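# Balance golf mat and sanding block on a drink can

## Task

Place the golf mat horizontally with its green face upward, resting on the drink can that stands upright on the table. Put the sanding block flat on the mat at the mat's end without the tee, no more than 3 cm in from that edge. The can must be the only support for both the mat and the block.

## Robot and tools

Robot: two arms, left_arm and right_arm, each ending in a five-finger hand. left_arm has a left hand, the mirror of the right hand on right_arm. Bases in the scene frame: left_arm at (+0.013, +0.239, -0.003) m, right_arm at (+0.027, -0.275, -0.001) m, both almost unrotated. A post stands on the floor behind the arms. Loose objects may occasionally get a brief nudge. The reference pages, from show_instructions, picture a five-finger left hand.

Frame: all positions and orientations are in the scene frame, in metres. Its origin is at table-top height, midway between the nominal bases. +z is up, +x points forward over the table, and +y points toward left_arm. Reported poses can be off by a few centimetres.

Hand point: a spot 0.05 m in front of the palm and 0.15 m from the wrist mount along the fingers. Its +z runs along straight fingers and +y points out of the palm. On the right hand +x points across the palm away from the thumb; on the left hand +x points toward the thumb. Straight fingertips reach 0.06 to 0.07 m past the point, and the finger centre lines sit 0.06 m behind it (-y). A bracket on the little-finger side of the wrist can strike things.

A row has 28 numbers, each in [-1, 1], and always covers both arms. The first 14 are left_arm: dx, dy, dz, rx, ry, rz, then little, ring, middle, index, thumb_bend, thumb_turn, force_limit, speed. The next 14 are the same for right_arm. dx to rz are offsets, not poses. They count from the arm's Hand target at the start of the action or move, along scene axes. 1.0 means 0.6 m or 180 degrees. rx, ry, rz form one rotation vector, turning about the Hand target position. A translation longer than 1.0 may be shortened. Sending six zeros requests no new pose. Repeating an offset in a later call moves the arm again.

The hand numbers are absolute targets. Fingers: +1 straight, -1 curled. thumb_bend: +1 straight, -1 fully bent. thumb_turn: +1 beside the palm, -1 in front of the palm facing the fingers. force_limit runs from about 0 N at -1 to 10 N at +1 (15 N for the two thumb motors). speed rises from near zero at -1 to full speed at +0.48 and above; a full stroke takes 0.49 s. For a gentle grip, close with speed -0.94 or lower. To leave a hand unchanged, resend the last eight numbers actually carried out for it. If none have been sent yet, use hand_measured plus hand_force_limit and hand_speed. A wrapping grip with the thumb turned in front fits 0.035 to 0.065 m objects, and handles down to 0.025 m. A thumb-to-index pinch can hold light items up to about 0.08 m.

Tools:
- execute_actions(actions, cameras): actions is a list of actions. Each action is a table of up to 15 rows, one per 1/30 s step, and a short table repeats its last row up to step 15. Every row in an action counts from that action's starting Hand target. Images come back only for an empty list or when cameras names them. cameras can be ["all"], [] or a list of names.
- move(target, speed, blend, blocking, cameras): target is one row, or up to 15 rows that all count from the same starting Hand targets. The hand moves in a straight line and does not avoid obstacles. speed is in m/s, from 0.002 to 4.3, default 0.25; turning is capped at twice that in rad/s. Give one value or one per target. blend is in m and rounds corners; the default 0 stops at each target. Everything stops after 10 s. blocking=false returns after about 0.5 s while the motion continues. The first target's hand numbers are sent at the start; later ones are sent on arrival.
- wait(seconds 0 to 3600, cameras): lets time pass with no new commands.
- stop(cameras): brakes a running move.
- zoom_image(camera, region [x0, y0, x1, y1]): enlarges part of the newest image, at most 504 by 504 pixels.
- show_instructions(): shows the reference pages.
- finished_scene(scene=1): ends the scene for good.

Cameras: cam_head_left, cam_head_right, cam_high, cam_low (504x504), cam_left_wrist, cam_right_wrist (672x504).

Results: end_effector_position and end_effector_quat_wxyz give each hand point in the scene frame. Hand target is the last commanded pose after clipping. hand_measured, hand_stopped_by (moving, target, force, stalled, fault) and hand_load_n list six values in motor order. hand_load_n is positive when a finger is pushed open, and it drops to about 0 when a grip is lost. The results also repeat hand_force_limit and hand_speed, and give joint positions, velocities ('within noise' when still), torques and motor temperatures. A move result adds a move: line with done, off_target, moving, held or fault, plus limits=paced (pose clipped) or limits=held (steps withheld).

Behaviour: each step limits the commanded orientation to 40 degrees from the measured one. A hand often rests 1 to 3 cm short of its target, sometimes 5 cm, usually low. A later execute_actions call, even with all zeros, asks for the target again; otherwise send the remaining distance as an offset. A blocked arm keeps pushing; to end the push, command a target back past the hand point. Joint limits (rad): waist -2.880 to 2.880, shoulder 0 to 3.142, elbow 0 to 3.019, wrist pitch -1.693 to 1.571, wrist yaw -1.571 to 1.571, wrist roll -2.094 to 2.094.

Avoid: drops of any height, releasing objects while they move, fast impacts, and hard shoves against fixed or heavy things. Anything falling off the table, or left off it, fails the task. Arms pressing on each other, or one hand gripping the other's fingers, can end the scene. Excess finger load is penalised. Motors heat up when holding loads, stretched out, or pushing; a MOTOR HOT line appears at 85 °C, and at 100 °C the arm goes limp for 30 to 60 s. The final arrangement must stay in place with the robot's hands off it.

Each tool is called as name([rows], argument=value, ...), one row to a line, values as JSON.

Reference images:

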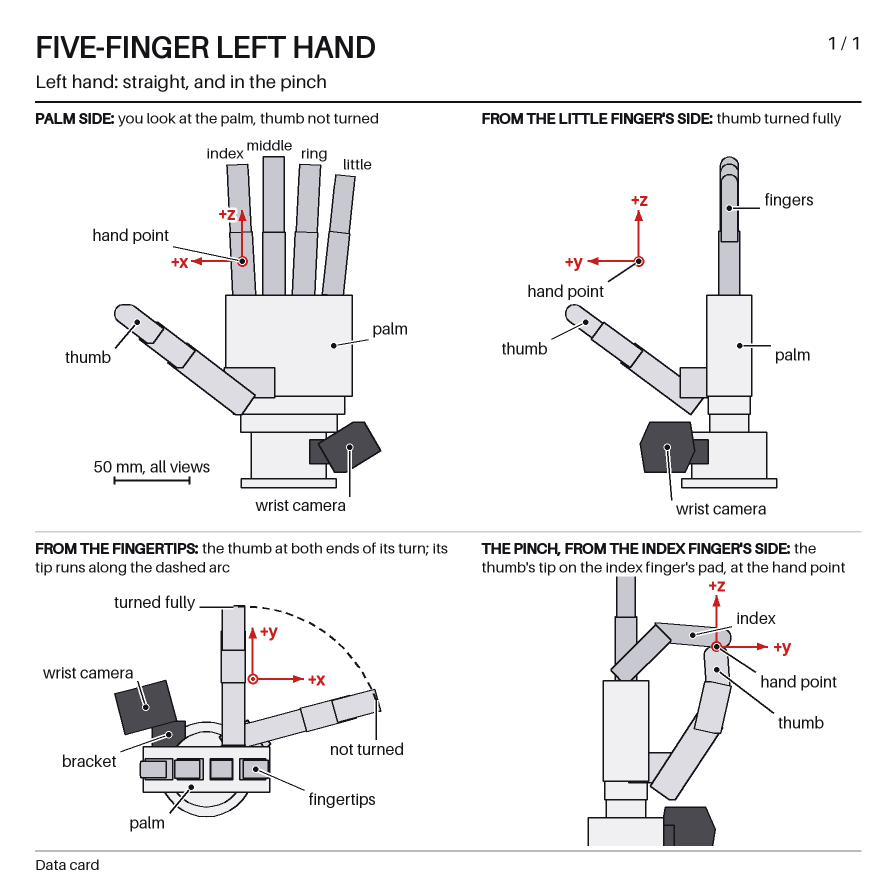

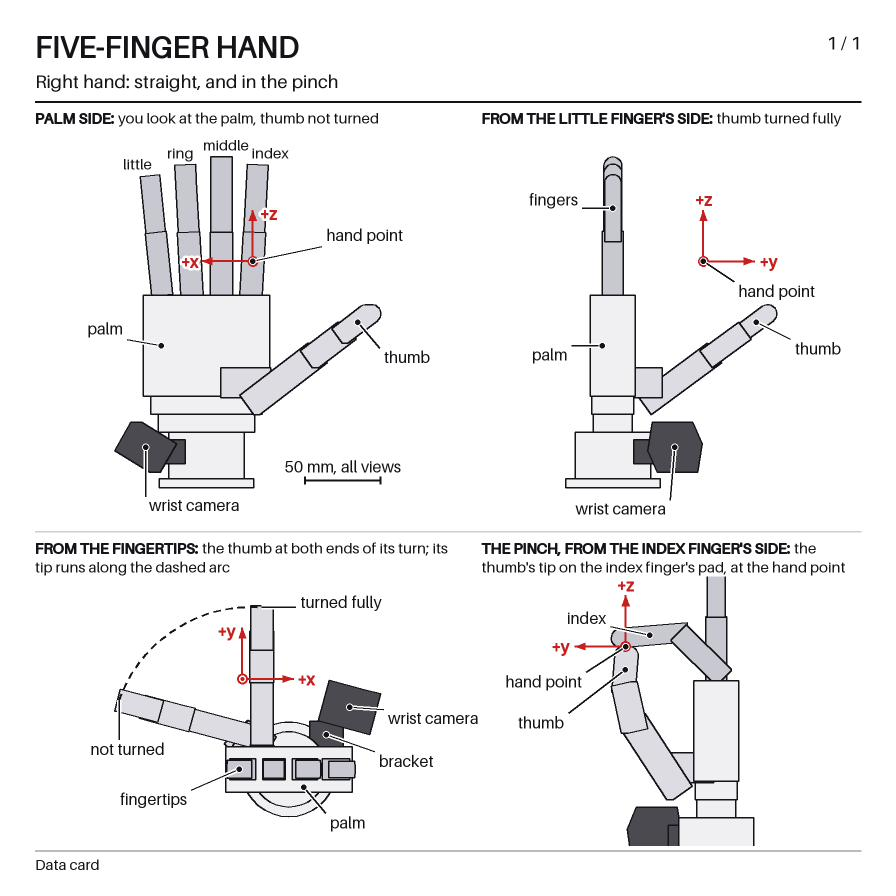

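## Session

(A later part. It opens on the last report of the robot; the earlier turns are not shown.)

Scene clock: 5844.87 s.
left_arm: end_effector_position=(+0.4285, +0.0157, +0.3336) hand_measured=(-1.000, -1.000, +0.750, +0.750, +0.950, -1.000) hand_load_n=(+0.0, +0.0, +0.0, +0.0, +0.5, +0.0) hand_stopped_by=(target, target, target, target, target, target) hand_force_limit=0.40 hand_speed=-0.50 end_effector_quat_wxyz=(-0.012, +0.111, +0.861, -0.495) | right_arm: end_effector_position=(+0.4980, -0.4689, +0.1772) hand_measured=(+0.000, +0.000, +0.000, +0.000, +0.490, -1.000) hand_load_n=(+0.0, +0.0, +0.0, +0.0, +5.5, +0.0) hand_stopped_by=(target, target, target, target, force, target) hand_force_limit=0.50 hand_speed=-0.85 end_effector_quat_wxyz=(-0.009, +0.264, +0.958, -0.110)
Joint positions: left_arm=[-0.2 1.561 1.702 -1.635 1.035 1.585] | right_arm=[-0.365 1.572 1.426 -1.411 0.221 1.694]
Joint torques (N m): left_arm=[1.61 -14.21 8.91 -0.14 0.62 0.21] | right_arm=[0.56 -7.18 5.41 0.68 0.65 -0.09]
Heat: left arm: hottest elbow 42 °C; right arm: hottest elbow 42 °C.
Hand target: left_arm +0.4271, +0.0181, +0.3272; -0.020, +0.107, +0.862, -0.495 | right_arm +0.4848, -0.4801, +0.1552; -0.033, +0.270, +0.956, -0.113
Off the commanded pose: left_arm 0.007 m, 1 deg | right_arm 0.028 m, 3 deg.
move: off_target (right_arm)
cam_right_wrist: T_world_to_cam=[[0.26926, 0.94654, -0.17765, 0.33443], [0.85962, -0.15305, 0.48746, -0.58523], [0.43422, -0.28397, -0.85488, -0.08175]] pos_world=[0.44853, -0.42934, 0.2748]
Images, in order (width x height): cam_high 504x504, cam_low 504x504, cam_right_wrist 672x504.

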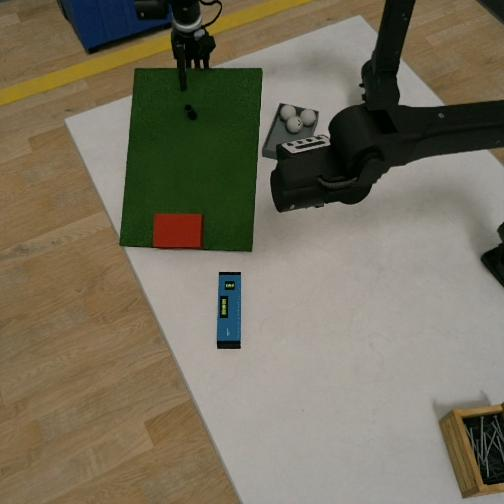

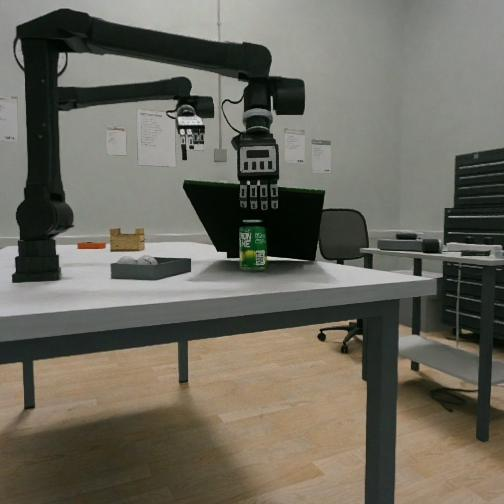

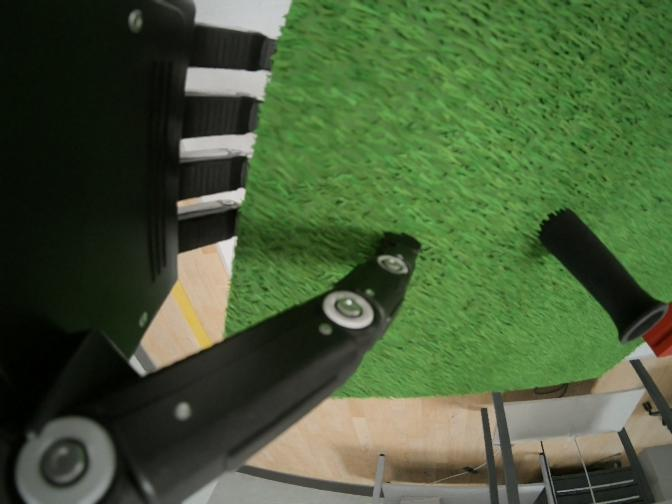

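move(target=[0,0,0,0,0,0,-1,-1,0.75,0.75,0.95,-1,0.4,-0.5,-0.008,-0.0132,-0.045,0.02,-0.045,0,0,0,0,0,-0.4,-1,0.5,-0.85], speed=0.04, cameras=["cam_low","cam_high"])

zoom_image(camera="cam_low", region=[160, 140, 350, 280])

zoom_image(camera="cam_high", region=[90, 20, 300, 250])

Scene clock: 5859.67 s.
left_arm: end_effector_position=(+0.4285, +0.0157, +0.3336) hand_measured=(-1.000, -1.000, +0.750, +0.750, +0.950, -1.000) hand_load_n=(+0.0, +0.0, +0.0, +0.0, +0.0, +0.0) hand_stopped_by=(target, target, target, target, target, target) hand_force_limit=0.40 hand_speed=-0.50 end_effector_quat_wxyz=(-0.012, +0.111, +0.861, -0.495) | right_arm: end_effector_position=(+0.5018, -0.4762, +0.1620) hand_measured=(+0.000, +0.000, +0.000, +0.000, +0.490, -1.000) hand_load_n=(+0.0, +0.5, +0.0, +0.5, +9.0, +4.0) hand_stopped_by=(target, target, target, target, force, target) hand_force_limit=0.50 hand_speed=-0.85 end_effector_quat_wxyz=(+0.065, +0.272, +0.959, -0.058)
Joint positions: left_arm=[-0.2 1.561 1.702 -1.635 1.035 1.585] | right_arm=[-0.431 1.511 1.286 -1.194 0.086 1.636]
Joint torques (N m): left_arm=[1.49 -14.15 8.9 -0.16 0.62 0.22] | right_arm=[-0.73 -6.48 4.93 0.29 0.95 -0.17]
Heat: left arm: hottest elbow 42 °C; right arm: hottest elbow 40 °C.
Hand target: left_arm +0.4271, +0.0181, +0.3272; -0.020, +0.107, +0.862, -0.495 | right_arm +0.4801, -0.4881, +0.1281; +0.027, +0.277, +0.959, -0.064
Off the commanded pose: left_arm 0.007 m, 1 deg | right_arm 0.042 m, 4 deg.
move: off_target (right_arm)
Images, in order (width x height): cam_high 504x504, cam_low 504x504.

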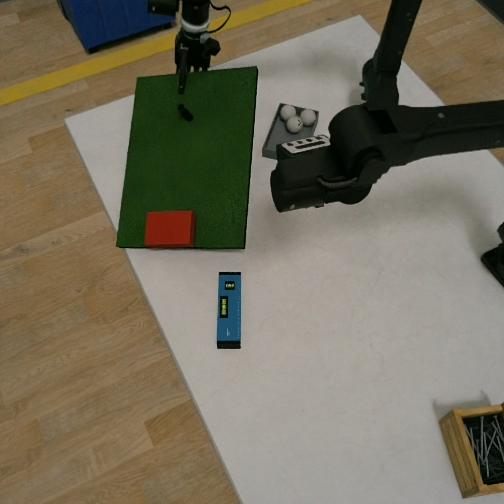

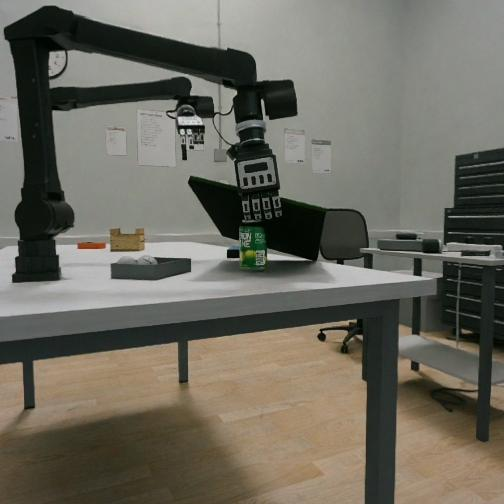

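Scaled by 2.653.

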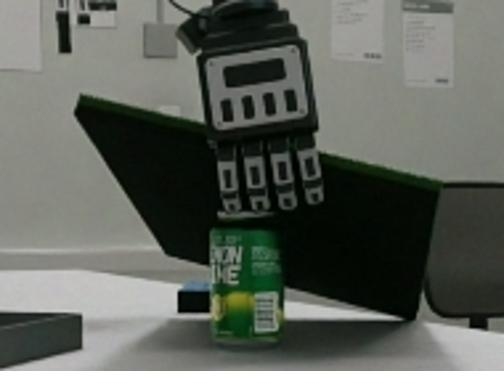

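Scaled by 2.191.

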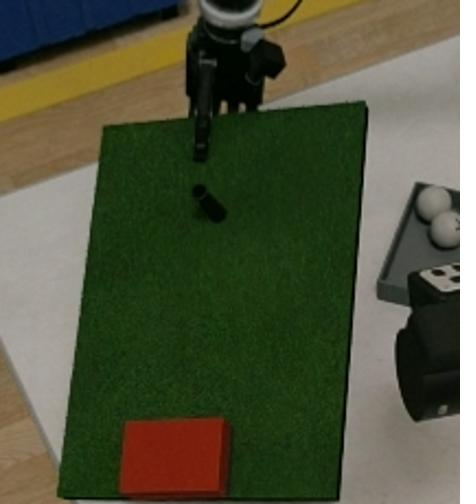

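move(target=[0,0,0,0,0,0,-1,-1,0.75,0.75,0.95,-1,0.4,-0.5,0.0317,0.0427,0.12,-0.0839,0.0845,-0.003,0,0,0,0,-0.4,-1,0.5,-0.85], speed=0.05, cameras=["cam_low","cam_high","cam_right_wrist"])

zoom_image(camera="cam_low", region=[160, 140, 350, 280])

zoom_image(camera="cam_high", region=[90, 20, 300, 250])

Scene clock: 5884.73 s.
left_arm: end_effector_position=(+0.4285, +0.0157, +0.3336) hand_measured=(-1.000, -1.000, +0.750, +0.750, +0.950, -1.000) hand_load_n=(+0.0, +0.0, +0.0, +0.0, +0.0, +0.0) hand_stopped_by=(target, target, target, target, target, target) hand_force_limit=0.40 hand_speed=-0.50 end_effector_quat_wxyz=(-0.012, +0.111, +0.861, -0.495) | right_arm: end_effector_position=(+0.4920, -0.4595, +0.1862) hand_measured=(+0.000, +0.000, +0.000, +0.000, +0.490, -1.000) hand_load_n=(+0.0, +0.0, +1.5, +5.0, +4.0, +2.5) hand_stopped_by=(target, target, target, target, force, target) hand_force_limit=0.50 hand_speed=-0.85 end_effector_quat_wxyz=(-0.069, +0.270, +0.937, -0.211)
Joint positions: left_arm=[-0.2 1.561 1.702 -1.635 1.035 1.585] | right_arm=[-0.256 1.627 1.515 -1.596 0.428 1.856]
Joint torques (N m): left_arm=[1.67 -14.21 8.9 -0.14 0.62 0.21] | right_arm=[1.55 -9.35 10.93 -0.95 1.3 -0.02]
Heat: left arm: hottest elbow 42 °C; right arm: hottest elbow 39 °C.
Hand target: left_arm +0.4271, +0.0181, +0.3272; -0.020, +0.107, +0.862, -0.495 | right_arm +0.4992, -0.4623, +0.2001; -0.064, +0.264, +0.936, -0.225
Off the commanded pose: left_arm 0.007 m, 1 deg | right_arm 0.016 m, 2 deg.
move: off_target (right_arm)
cam_right_wrist: T_world_to_cam=[[0.25262, 0.89132, -0.37648, 0.34862], [0.9267, -0.11099, 0.35905, -0.57283], [0.27824, -0.43958, -0.85402, -0.06363]] pos_world=[0.46047, -0.40228, 0.28258]
Images, in order (width x height): cam_high 504x504, cam_low 504x504, cam_right_wrist 672x504.

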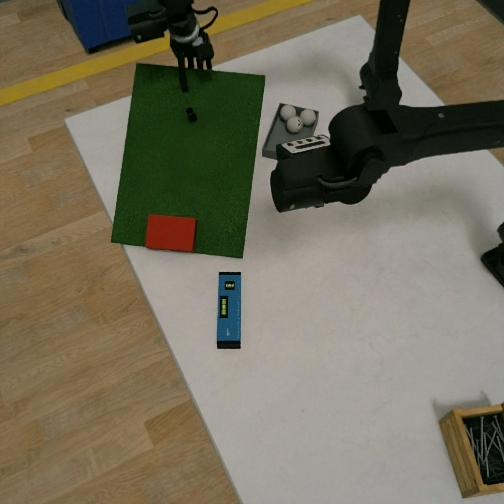

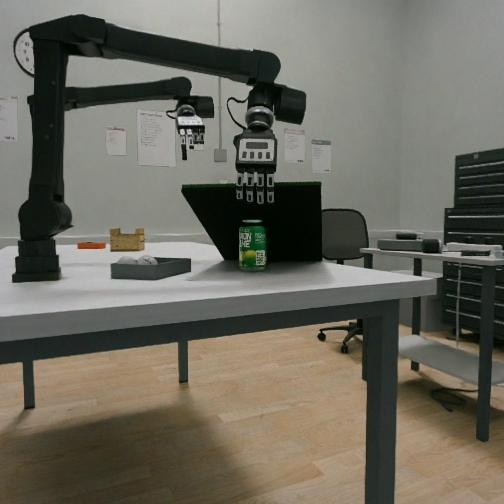

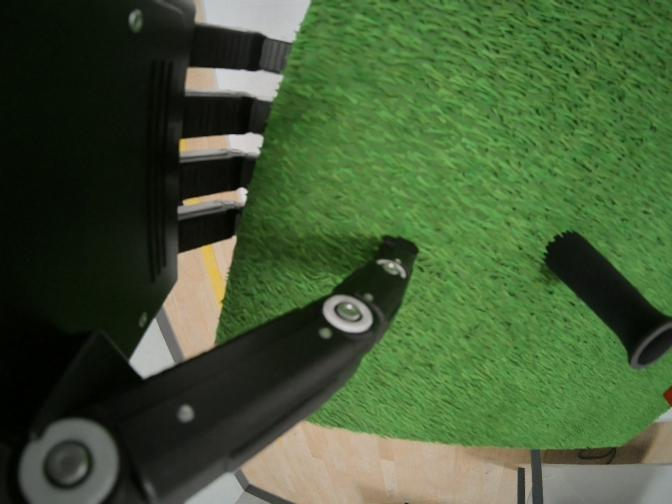

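Scaled by 2.653.

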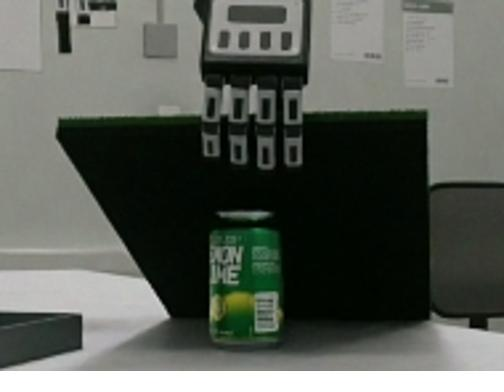

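Scaled by 2.191.

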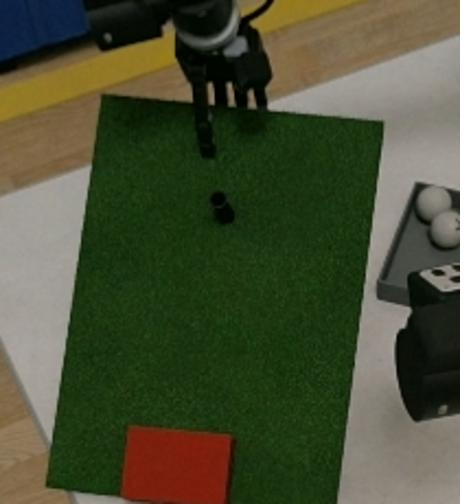

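move([
  [0,0,0,0,0,0,-1,-1,0.75,0.75,0.95,-1,0.4,-0.5,0,0,0.075,-0.012,0.007,0,0,0,0,0,-0.4,-1,0.5,-0.85],
  [0,0,0,0,0,0,-1,-1,0.75,0.75,0.95,-1,0.4,-0.5,-0.11,-0.026,0.085,-0.0237,0.0146,-0.0367,0,0,0,0,-0.4,-1,0.5,-0.85],
], speed=0.05, cameras=["cam_low","cam_high","cam_right_wrist"])

zoom_image(camera="cam_low", region=[160, 120, 350, 280])

zoom_image(camera="cam_high", region=[90, 20, 300, 260])

Scene clock: 5966.50 s.
left_arm: end_effector_position=(+0.4285, +0.0157, +0.3336) hand_measured=(-1.000, -1.000, +0.750, +0.750, +0.950, -1.000) hand_load_n=(+0.0, +0.5, +0.0, +0.0, +0.0, +0.0) hand_stopped_by=(target, target, target, target, target, target) hand_force_limit=0.40 hand_speed=-0.50 end_effector_quat_wxyz=(-0.012, +0.111, +0.861, -0.495) | right_arm: end_effector_position=(+0.4463, -0.4652, +0.2274) hand_measured=(+0.000, +0.000, +0.000, +0.000, +0.490, -1.000) hand_load_n=(+0.0, +0.0, +0.0, +3.0, +5.5, +5.5) hand_stopped_by=(target, target, target, target, force, target) hand_force_limit=0.50 hand_speed=-0.85 end_effector_quat_wxyz=(-0.069, +0.295, +0.921, -0.245)
Joint positions: left_arm=[-0.2 1.561 1.702 -1.635 1.035 1.585] | right_arm=[-0.264 1.512 1.478 -1.687 0.495 1.916]
Joint torques (N m): left_arm=[1.49 -14.21 8.91 -0.16 0.62 0.21] | right_arm=[-0.32 -11.34 8.02 -0.51 1.38 0.02]
Heat: left arm: hottest elbow 42 °C; right arm: hottest elbow 43 °C.
Hand target: left_arm +0.4271, +0.0181, +0.3272; -0.020, +0.107, +0.862, -0.495 | right_arm +0.4331, -0.4781, +0.2513; -0.089, +0.315, +0.908, -0.261
Off the commanded pose: left_arm 0.007 m, 1 deg | right_arm 0.030 m, 4 deg.
joint sent to its limit (right arm) — joint 4 (wrist pitch), lower limit. The joint targets are off in orientation, not in position.
move: off_target (right_arm)
cam_right_wrist: T_world_to_cam=[[0.29421, 0.84664, -0.44344, 0.35672], [0.92351, -0.13235, 0.36003, -0.55465], [0.24613, -0.51545, -0.82081, -0.04678]] pos_world=[0.41878, -0.39953, 0.31947]
Images, in order (width x height): cam_high 504x504, cam_low 504x504, cam_right_wrist 672x504.

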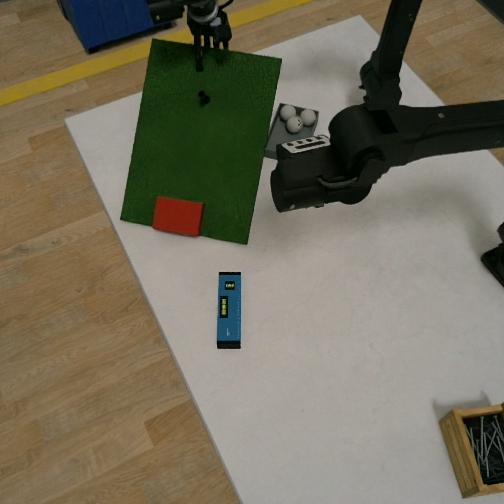

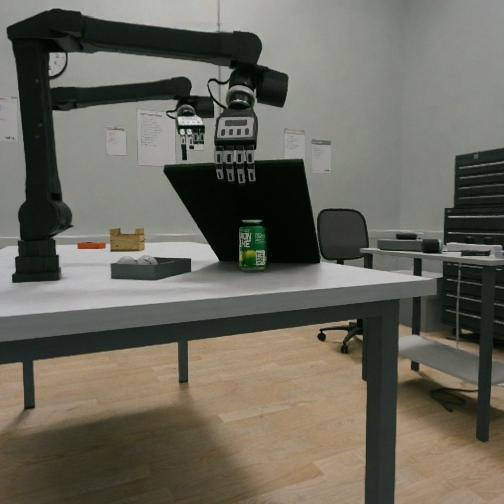

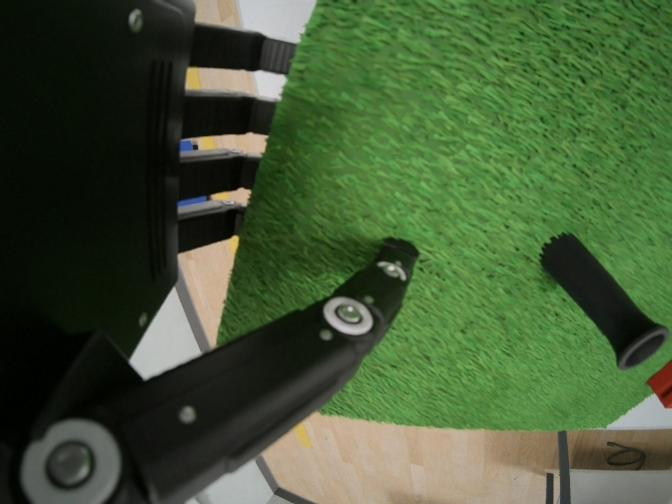

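Scaled by 2.653.

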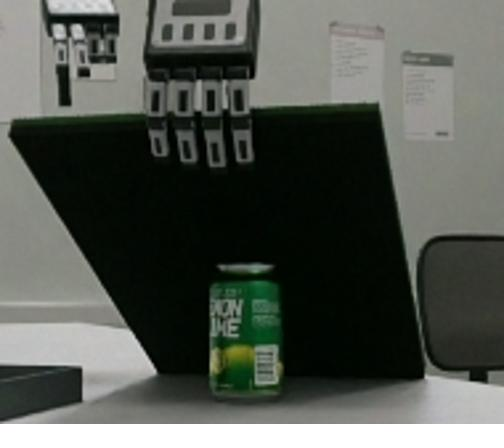

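Scaled by 2.100.

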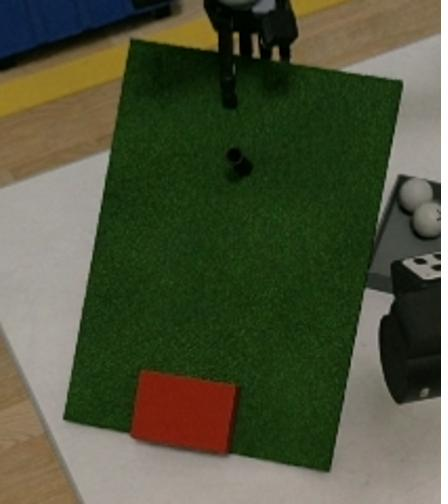

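move(target=[0,0,0,0,0,0,-1,-1,0.75,0.75,0.95,-1,0.4,-0.5,-0.005,-0.003,-0.119,0.068,-0.057,-0.011,0,0,0,0,-0.4,-1,0.5,-0.85], speed=0.05, cameras=["cam_low","cam_high","cam_right_wrist"])

zoom_image(camera="cam_low", region=[160, 120, 350, 280])

zoom_image(camera="cam_high", region=[90, 20, 300, 260])

Scene clock: 5999.60 s.
left_arm: end_effector_position=(+0.4285, +0.0157, +0.3336) hand_measured=(-1.000, -1.000, +0.750, +0.750, +0.950, -1.000) hand_load_n=(+0.0, +0.0, +0.0, +0.0, +0.0, +0.0) hand_stopped_by=(target, target, target, target, target, target) hand_force_limit=0.40 hand_speed=-0.50 end_effector_quat_wxyz=(-0.012, +0.111, +0.861, -0.495) | right_arm: end_effector_position=(+0.4456, -0.4645, +0.1949) hand_measured=(+0.000, +0.000, +0.000, +0.000, +0.490, -1.000) hand_load_n=(+0.0, +0.0, +0.0, +0.0, +7.0, +0.0) hand_stopped_by=(target, target, target, target, force, target) hand_force_limit=0.50 hand_speed=-0.85 end_effector_quat_wxyz=(-0.026, +0.329, +0.936, -0.125)
Joint positions: left_arm=[-0.2 1.561 1.702 -1.635 1.035 1.585] | right_arm=[-0.375 1.45 1.338 -1.488 0.255 1.826]
Joint torques (N m): left_arm=[1.61 -14.21 8.87 -0.16 0.62 0.21] | right_arm=[-1.2 -6.24 5.57 0.55 0.88 -0.02]
Heat: left arm: hottest elbow 42 °C; right arm: hottest elbow 42 °C.
Hand target: left_arm +0.4271, +0.0181, +0.3272; -0.020, +0.107, +0.862, -0.495 | right_arm +0.4302, -0.4798, +0.1798; -0.045, +0.341, +0.930, -0.132
Off the commanded pose: left_arm 0.007 m, 1 deg | right_arm 0.026 m, 3 deg.
move: off_target (right_arm)
cam_right_wrist: T_world_to_cam=[[0.39249, 0.89524, -0.21093, 0.27531], [0.84318, -0.25861, 0.47135, -0.58675], [0.36742, -0.36285, -0.85635, -0.04918]] pos_world=[0.40475, -0.41605, 0.29252]
Images, in order (width x height): cam_high 504x504, cam_low 504x504, cam_right_wrist 672x504.

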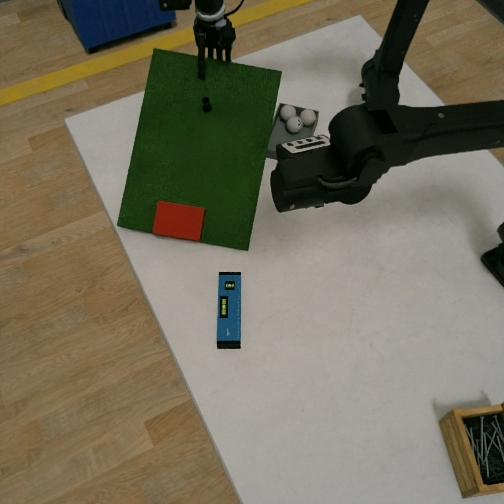

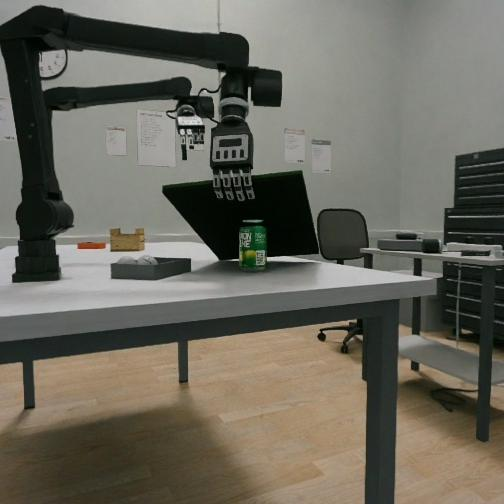

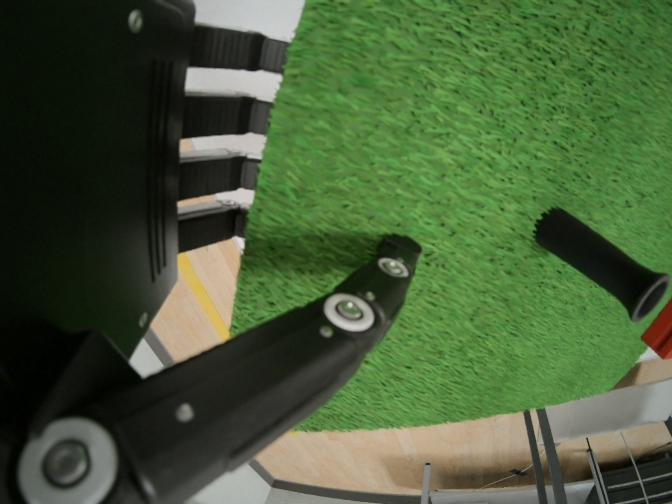

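Scaled by 2.653.

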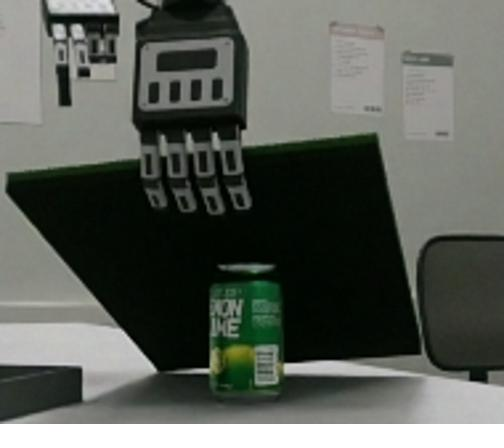

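Scaled by 2.100.

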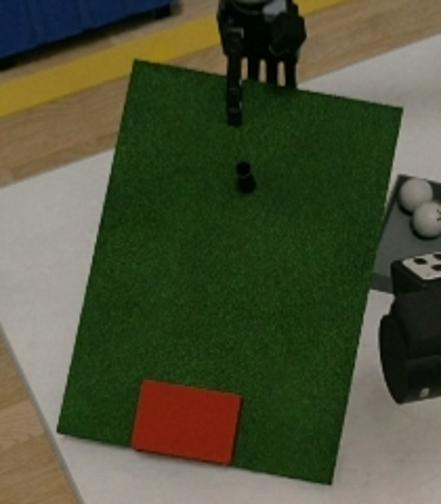

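move(target=[0,0,0,0,0,0,-1,-1,0.75,0.75,0.95,-1,0.4,-0.5,-0.012,-0.01,-0.055,0.05,-0.025,-0.006,0,0,0,0,-0.4,-1,0.5,-0.85], speed=0.05, cameras=["cam_low","cam_high","cam_right_wrist"])

zoom_image(camera="cam_low", region=[160, 120, 350, 280])

zoom_image(camera="cam_high", region=[90, 20, 300, 260])

Scene clock: 6014.20 s.
left_arm: end_effector_position=(+0.4285, +0.0157, +0.3336) hand_measured=(-1.000, -1.000, +0.750, +0.750, +0.950, -1.000) hand_load_n=(+0.0, +0.0, +0.0, -0.5, +0.0, +0.0) hand_stopped_by=(target, target, target, target, target, target) hand_force_limit=0.40 hand_speed=-0.50 end_effector_quat_wxyz=(-0.012, +0.111, +0.861, -0.495) | right_arm: end_effector_position=(+0.4384, -0.4736, +0.1704) hand_measured=(+0.000, +0.000, +0.000, +0.000, +0.490, -1.000) hand_load_n=(+0.0, +0.0, +0.0, +0.0, +7.5, +0.5) hand_stopped_by=(target, target, target, target, force, target) hand_force_limit=0.50 hand_speed=-0.85 end_effector_quat_wxyz=(-0.010, +0.339, +0.940, -0.040)
Joint positions: left_arm=[-0.2 1.561 1.702 -1.635 1.035 1.585] | right_arm=[-0.485 1.445 1.258 -1.388 0.082 1.729]
Joint torques (N m): left_arm=[1.55 -14.27 8.9 -0.16 0.63 0.22] | right_arm=[-0.73 -5.95 5.26 0.65 0.88 -0.01]
Heat: left arm: hottest elbow 42 °C; right arm: hottest elbow 41 °C.
Hand target: left_arm +0.4271, +0.0181, +0.3272; -0.020, +0.107, +0.862, -0.495 | right_arm +0.4229, -0.4859, +0.1469; -0.036, +0.350, +0.935, -0.045
Off the commanded pose: left_arm 0.007 m, 1 deg | right_arm 0.031 m, 3 deg.
move: off_target (right_arm)
cam_right_wrist: T_world_to_cam=[[0.41825, 0.90751, -0.03865, 0.24621], [0.79499, -0.34514, 0.49887, -0.59604], [0.43939, -0.23938, -0.86582, -0.04225]] pos_world=[0.38943, -0.43927, 0.27029]
Images, in order (width x height): cam_high 504x504, cam_low 504x504, cam_right_wrist 672x504.

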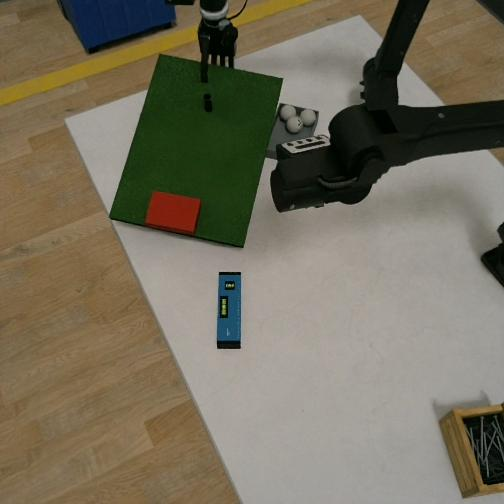

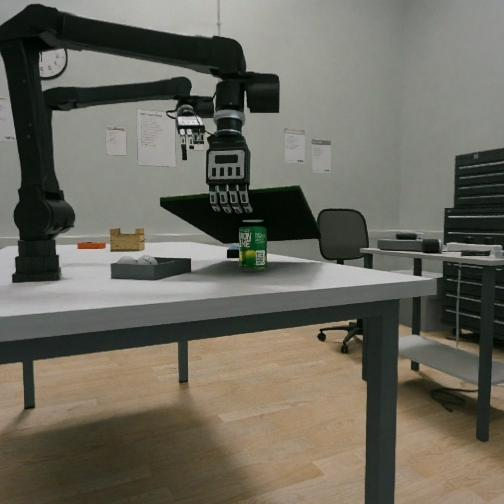

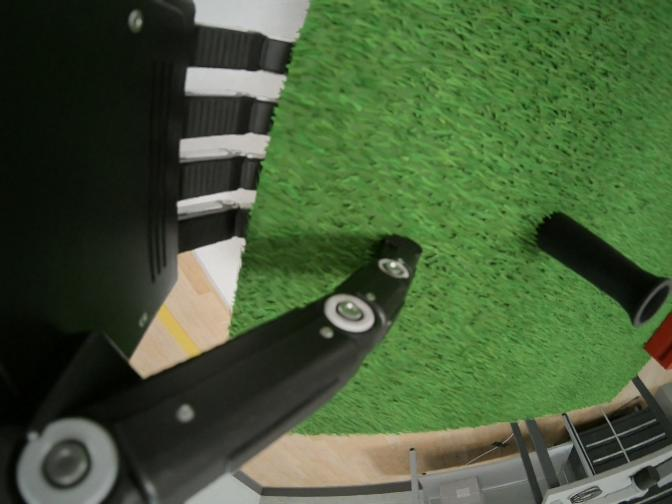

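Scaled by 2.653.

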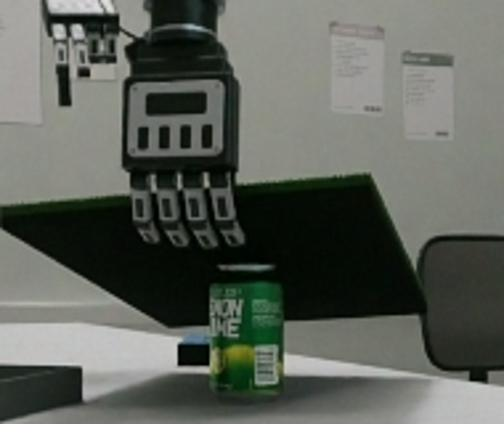

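Scaled by 2.100.

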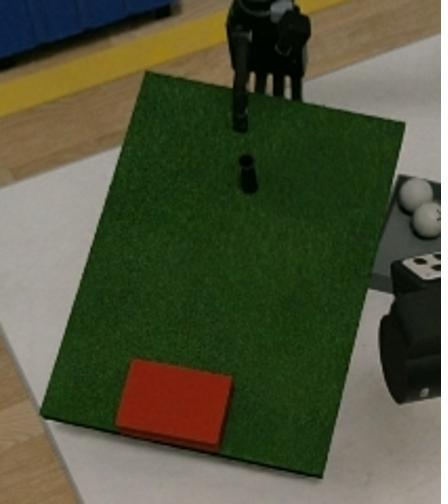

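move(target=[0,0,0,0,0,0,-1,-1,0.75,0.75,0.95,-1,0.4,-0.5,-0.01,-0.009,-0.045,0.055,-0.035,-0.006,0,0,0,0,-0.4,-1,0.5,-0.85], speed=0.05, cameras=["cam_low","cam_high"])

zoom_image(camera="cam_low", region=[150, 120, 350, 280])

zoom_image(camera="cam_high", region=[90, 20, 300, 260])

Scene clock: 6026.03 s.
left_arm: end_effector_position=(+0.4285, +0.0157, +0.3336) hand_measured=(-1.000, -1.000, +0.750, +0.750, +0.950, -1.000) hand_load_n=(+0.0, +0.0, +0.0, +0.0, +0.0, +0.0) hand_stopped_by=(target, target, target, target, target, target) hand_force_limit=0.40 hand_speed=-0.50 end_effector_quat_wxyz=(-0.012, +0.111, +0.861, -0.495) | right_arm: end_effector_position=(+0.4336, -0.4774, +0.1492) hand_measured=(+0.000, +0.000, +0.000, +0.000, +0.490, -1.000) hand_load_n=(+0.0, +0.0, +0.0, +0.0, +10.0, +1.0) hand_stopped_by=(target, target, target, target, force, target) hand_force_limit=0.50 hand_speed=-0.85 end_effector_quat_wxyz=(+0.015, +0.340, +0.938, +0.061)
Joint positions: left_arm=[-0.2 1.561 1.702 -1.635 1.035 1.585] | right_arm=[-0.594 1.461 1.184 -1.3 -0.125 1.621]
Joint torques (N m): left_arm=[1.61 -14.27 8.88 -0.14 0.63 0.22] | right_arm=[-0.91 -5.01 5.05 0.57 0.94 -0.01]
Heat: left arm: hottest elbow 42 °C; right arm: hottest elbow 40 °C.
Hand target: left_arm +0.4271, +0.0181, +0.3272; -0.020, +0.107, +0.862, -0.495 | right_arm +0.4169, -0.4913, +0.1198; -0.015, +0.357, +0.932, +0.055
Off the commanded pose: left_arm 0.007 m, 1 deg | right_arm 0.036 m, 4 deg.
move: off_target (right_arm)
Images, in order (width x height): cam_high 504x504, cam_low 504x504.

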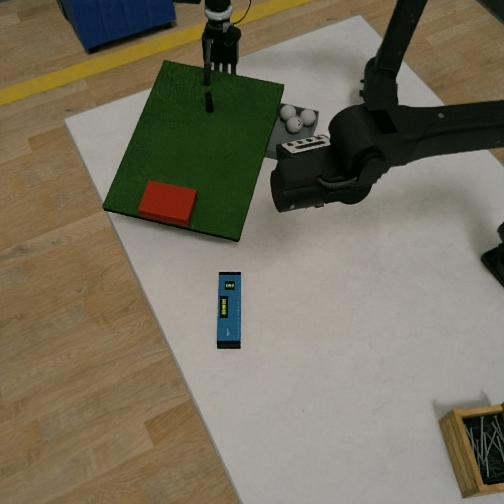

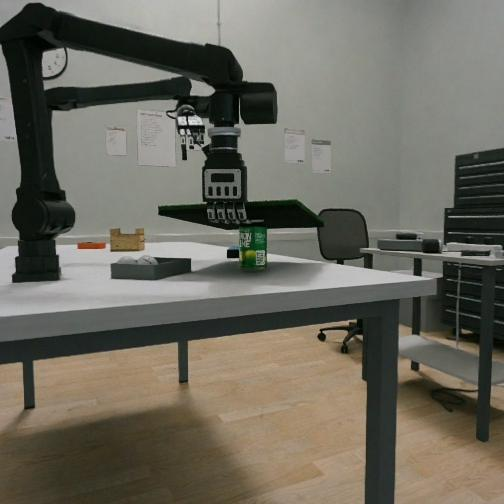

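Scaled by 2.520.

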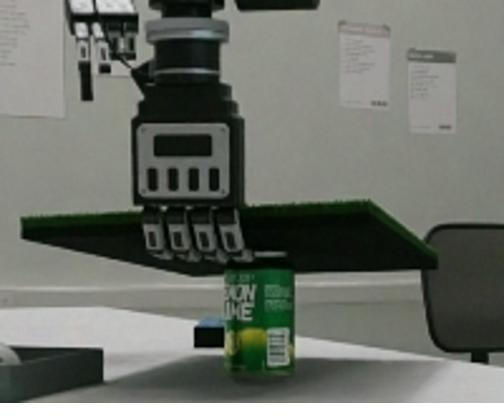

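Scaled by 2.100.

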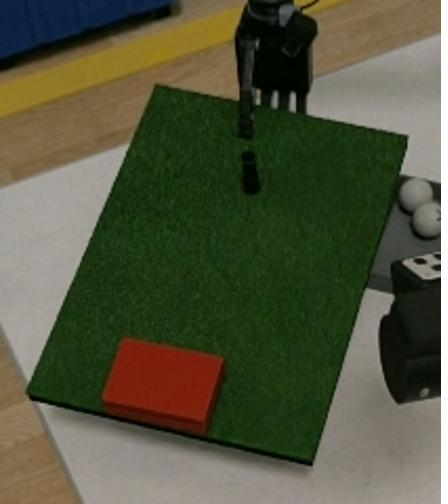

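move(target=[0,0,0,0,0,0,-1,-1,0.75,0.75,0.95,-1,0.4,-0.5,-0.004,-0.004,-0.035,0.012,-0.01,0,0,0,0,0,-0.4,-1,0.5,-0.85], speed=0.04, cameras=["cam_low","cam_high"])

zoom_image(camera="cam_low", region=[150, 120, 350, 280])

zoom_image(camera="cam_high", region=[90, 20, 300, 260])

Scene clock: 6037.23 s.
left_arm: end_effector_position=(+0.4285, +0.0157, +0.3336) hand_measured=(-1.000, -1.000, +0.750, +0.750, +0.950, -1.000) hand_load_n=(+0.0, +0.0, -0.5, +0.0, +0.0, +0.0) hand_stopped_by=(target, target, target, target, target, target) hand_force_limit=0.40 hand_speed=-0.50 end_effector_quat_wxyz=(-0.012, +0.111, +0.861, -0.495) | right_arm: end_effector_position=(+0.4335, -0.4808, +0.1370) hand_measured=(+0.000, +0.000, +0.000, +0.000, +0.490, -1.000) hand_load_n=(+0.0, +0.0, +0.0, +0.0, +12.5, +0.0) hand_stopped_by=(target, target, target, target, force, target) hand_force_limit=0.50 hand_speed=-0.85 end_effector_quat_wxyz=(+0.030, +0.335, +0.938, +0.084)
Joint positions: left_arm=[-0.2 1.561 1.702 -1.635 1.035 1.585] | right_arm=[-0.625 1.472 1.148 -1.244 -0.179 1.584]
Joint torques (N m): left_arm=[1.61 -14.15 8.9 -0.14 0.62 0.22] | right_arm=[-0.67 -4.37 4.44 0.87 1.21 0.01]
Heat: left arm: hottest elbow 42 °C; right arm: hottest elbow 39 °C.
Hand target: left_arm +0.4271, +0.0181, +0.3272; -0.020, +0.107, +0.862, -0.495 | right_arm +0.4145, -0.4937, +0.0989; -0.007, +0.355, +0.931, +0.078
Off the commanded pose: left_arm 0.007 m, 1 deg | right_arm 0.045 m, 5 deg.
move: off_target (right_arm)
Images, in order (width x height): cam_high 504x504, cam_low 504x504.

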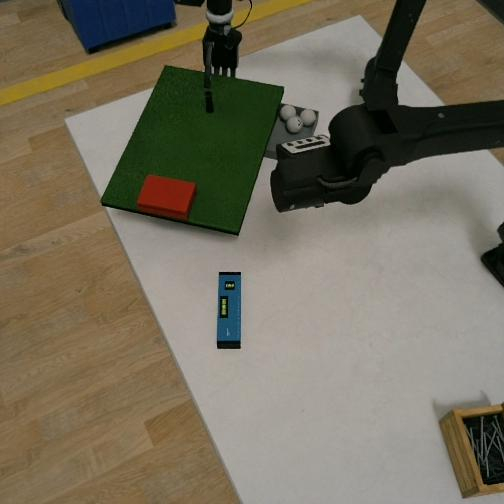

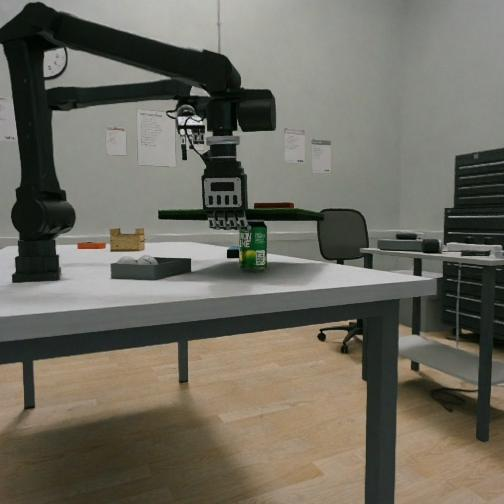

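Scaled by 2.520.

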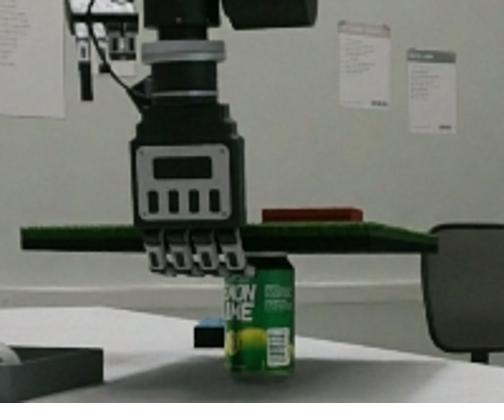

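Scaled by 2.100.

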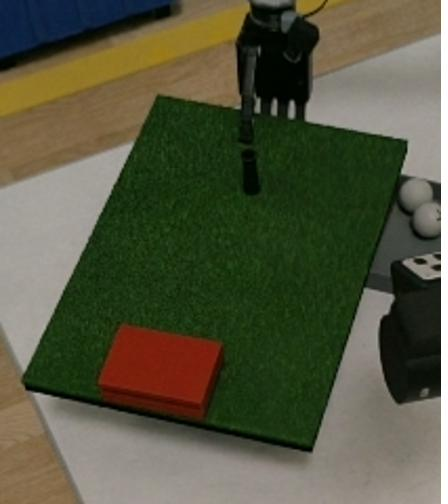

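move([
  [-0.02,0.15,0.05,0.1791,0.3965,0.737,0,0,0,0,1,-1,0.4,-0.3,0,0,0,0,0,0,0,0,0,0,-0.4,-1,0.5,-0.85],
  [0.3165,-0.12,-0.12,0.1791,0.3965,0.737,0,0,0,0,1,-1,0.4,-0.3,0,0,0,0,0,0,0,0,0,0,-0.4,-1,0.5,-0.85],
], speed=[0.3,0.2], blend=[0.03,0], cameras=["cam_low","cam_high","cam_left_wrist"])

Scene clock: 6098.93 s.
left_arm: end_effector_position=(+0.6105, -0.0436, +0.2476) hand_measured=(+0.000, +0.000, +0.000, +0.000, +1.000, -1.000) hand_load_n=(+0.0, +0.0, +0.5, +0.0, +0.0, +0.0) hand_stopped_by=(target, target, target, target, target, target) hand_force_limit=0.40 hand_speed=-0.30 end_effector_quat_wxyz=(+0.005, +0.928, -0.368, +0.048) | right_arm: end_effector_position=(+0.4334, -0.4807, +0.1370) hand_measured=(+0.000, +0.000, +0.000, +0.000, +0.490, -1.000) hand_load_n=(+0.0, +0.0, +0.0, +0.0, +12.5, +0.0) hand_stopped_by=(target, target, target, target, force, target) hand_force_limit=0.50 hand_speed=-0.85 end_effector_quat_wxyz=(+0.031, +0.335, +0.938, +0.084)
Joint positions: left_arm=[-0.336 2.043 2.253 -1.685 0.013 -1.15] | right_arm=[-0.625 1.472 1.148 -1.244 -0.179 1.583]
Joint torques (N m): left_arm=[0.32 -20.72 13.3 0.03 0 0] | right_arm=[-1.32 -4.48 4.53 0.84 1.2 0.09]
Heat: left arm: hottest elbow 42 °C; right arm: hottest elbow 38 °C.
Hand target: left_arm +0.6169, -0.0539, +0.2550; +0.000, +0.927, -0.375, +0.001 | right_arm +0.4145, -0.4937, +0.0989; -0.007, +0.355, +0.931, +0.078
Off the commanded pose: left_arm 0.014 m, 6 deg | right_arm 0.045 m, 5 deg.
joint sent to its limit (left arm) — joint 4 (wrist pitch), lower limit. The joint targets are off in orientation, not in position.
move: off_target (left_arm)
cam_left_wrist: T_world_to_cam=[[0.85798, 0.50908, 0.06856, -0.5202], [0.36238, -0.69445, 0.62162, -0.41288], [0.36407, -0.5085, -0.78031, 0.06293]] pos_world=[0.57303, 0.0101, 0.34143]
Images, in order (width x height): cam_high 504x504, cam_low 504x504, cam_left_wrist 672x504.

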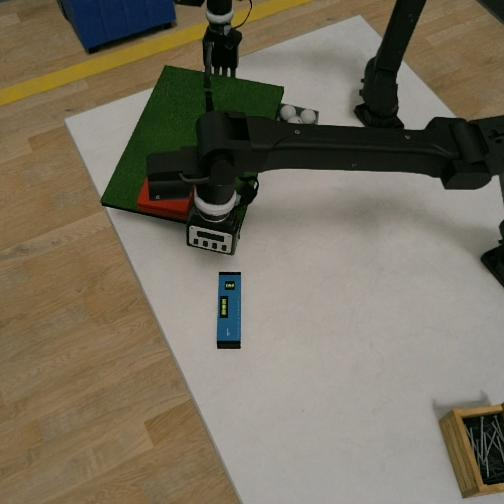

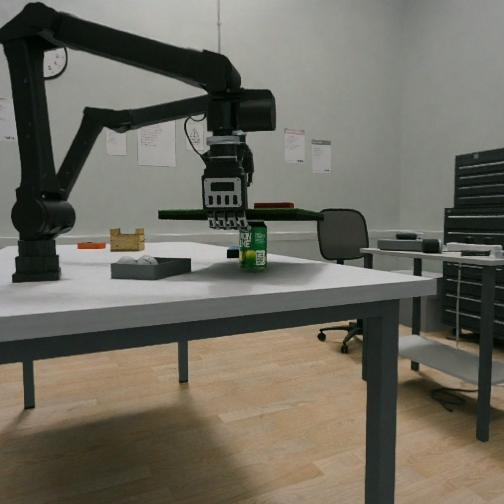

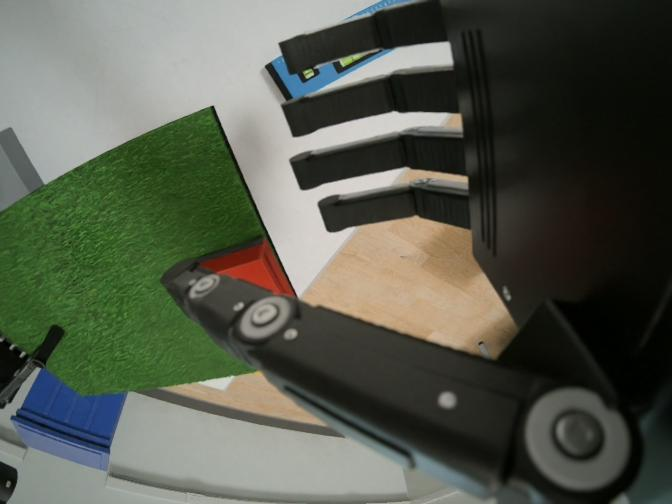

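move(target=[0.02,-0.064,-0.22,0,0,0,0,0,0,0,1,-1,0.4,-0.3,0,0,0,0,0,0,0,0,0,0,-0.4,-1,0.5,-0.85], speed=0.1, cameras=["cam_low","cam_high","cam_left_wrist"])

zoom_image(camera="cam_low", region=[150, 120, 350, 280])

Scene clock: 6128.00 s.
left_arm: end_effector_position=(+0.6307, -0.0813, +0.1419) hand_measured=(+0.000, +0.000, +0.000, +0.000, +1.000, -1.000) hand_load_n=(+0.0, +0.0, +0.5, +0.0, +0.0, +0.0) hand_stopped_by=(target, target, target, target, target, target) hand_force_limit=0.40 hand_speed=-0.30 end_effector_quat_wxyz=(+0.001, +0.928, -0.372, +0.010) | right_arm: end_effector_position=(+0.4334, -0.4807, +0.1370) hand_measured=(+0.000, +0.000, +0.000, +0.000, +0.490, -1.000) hand_load_n=(+0.0, +0.5, +0.0, +0.0, +12.5, +0.0) hand_stopped_by=(target, target, target, target, force, target) hand_force_limit=0.50 hand_speed=-0.85 end_effector_quat_wxyz=(+0.031, +0.335, +0.938, +0.084)
Joint positions: left_arm=[-0.381 2.2 2.241 -1.592 0.002 -1.187] | right_arm=[-0.625 1.472 1.148 -1.244 -0.179 1.583]
Joint torques (N m): left_arm=[-0.09 -22.01 9.69 0.55 -0.08 -0.01] | right_arm=[-0.73 -3.96 4.63 0.75 1.19 0.04]
Heat: left arm: hottest elbow 45 °C; right arm: hottest elbow 38 °C.
Hand target: left_arm +0.6290, -0.0924, +0.1232; +0.000, +0.927, -0.375, +0.001 | right_arm +0.4145, -0.4937, +0.0989; -0.007, +0.355, +0.931, +0.078
Off the commanded pose: left_arm 0.022 m, 1 deg | right_arm 0.045 m, 5 deg.
move: off_target (left_arm)
cam_left_wrist: T_world_to_cam=[[0.86534, 0.50039, 0.02817, -0.51077], [0.39685, -0.71844, 0.57127, -0.39726], [0.3061, -0.48317, -0.82027, -0.00176]] pos_world=[0.60018, -0.03068, 0.23989]
Images, in order (width x height): cam_high 504x504, cam_low 504x504, cam_left_wrist 672x504.

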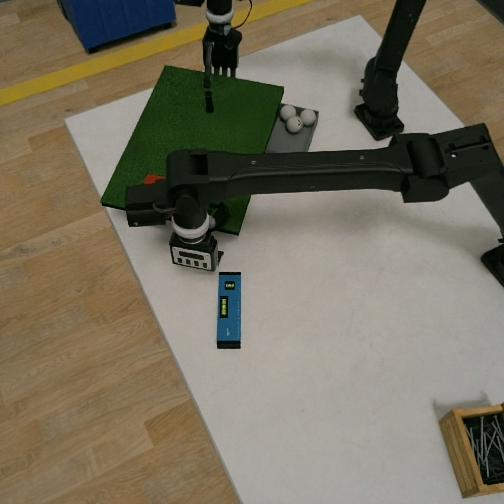

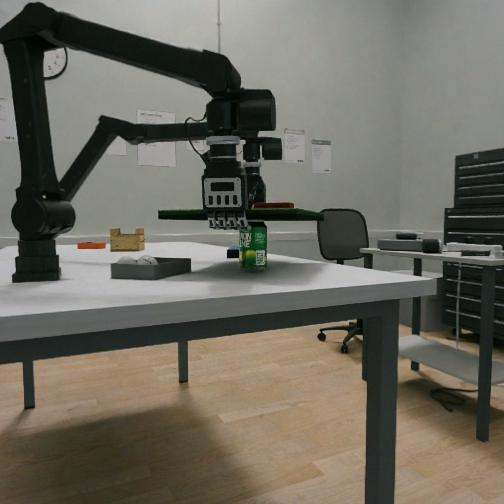

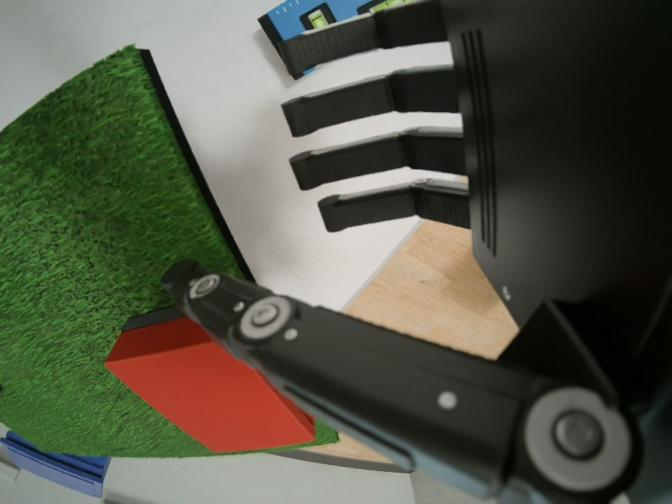

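Scaled by 2.520.

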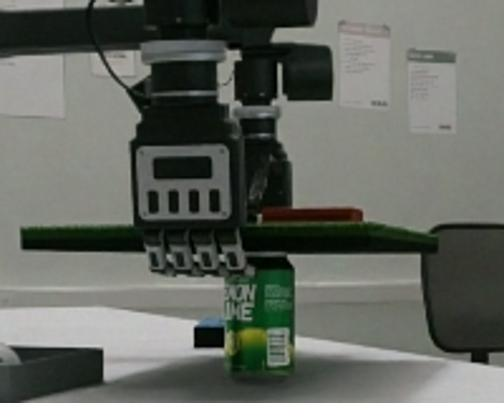

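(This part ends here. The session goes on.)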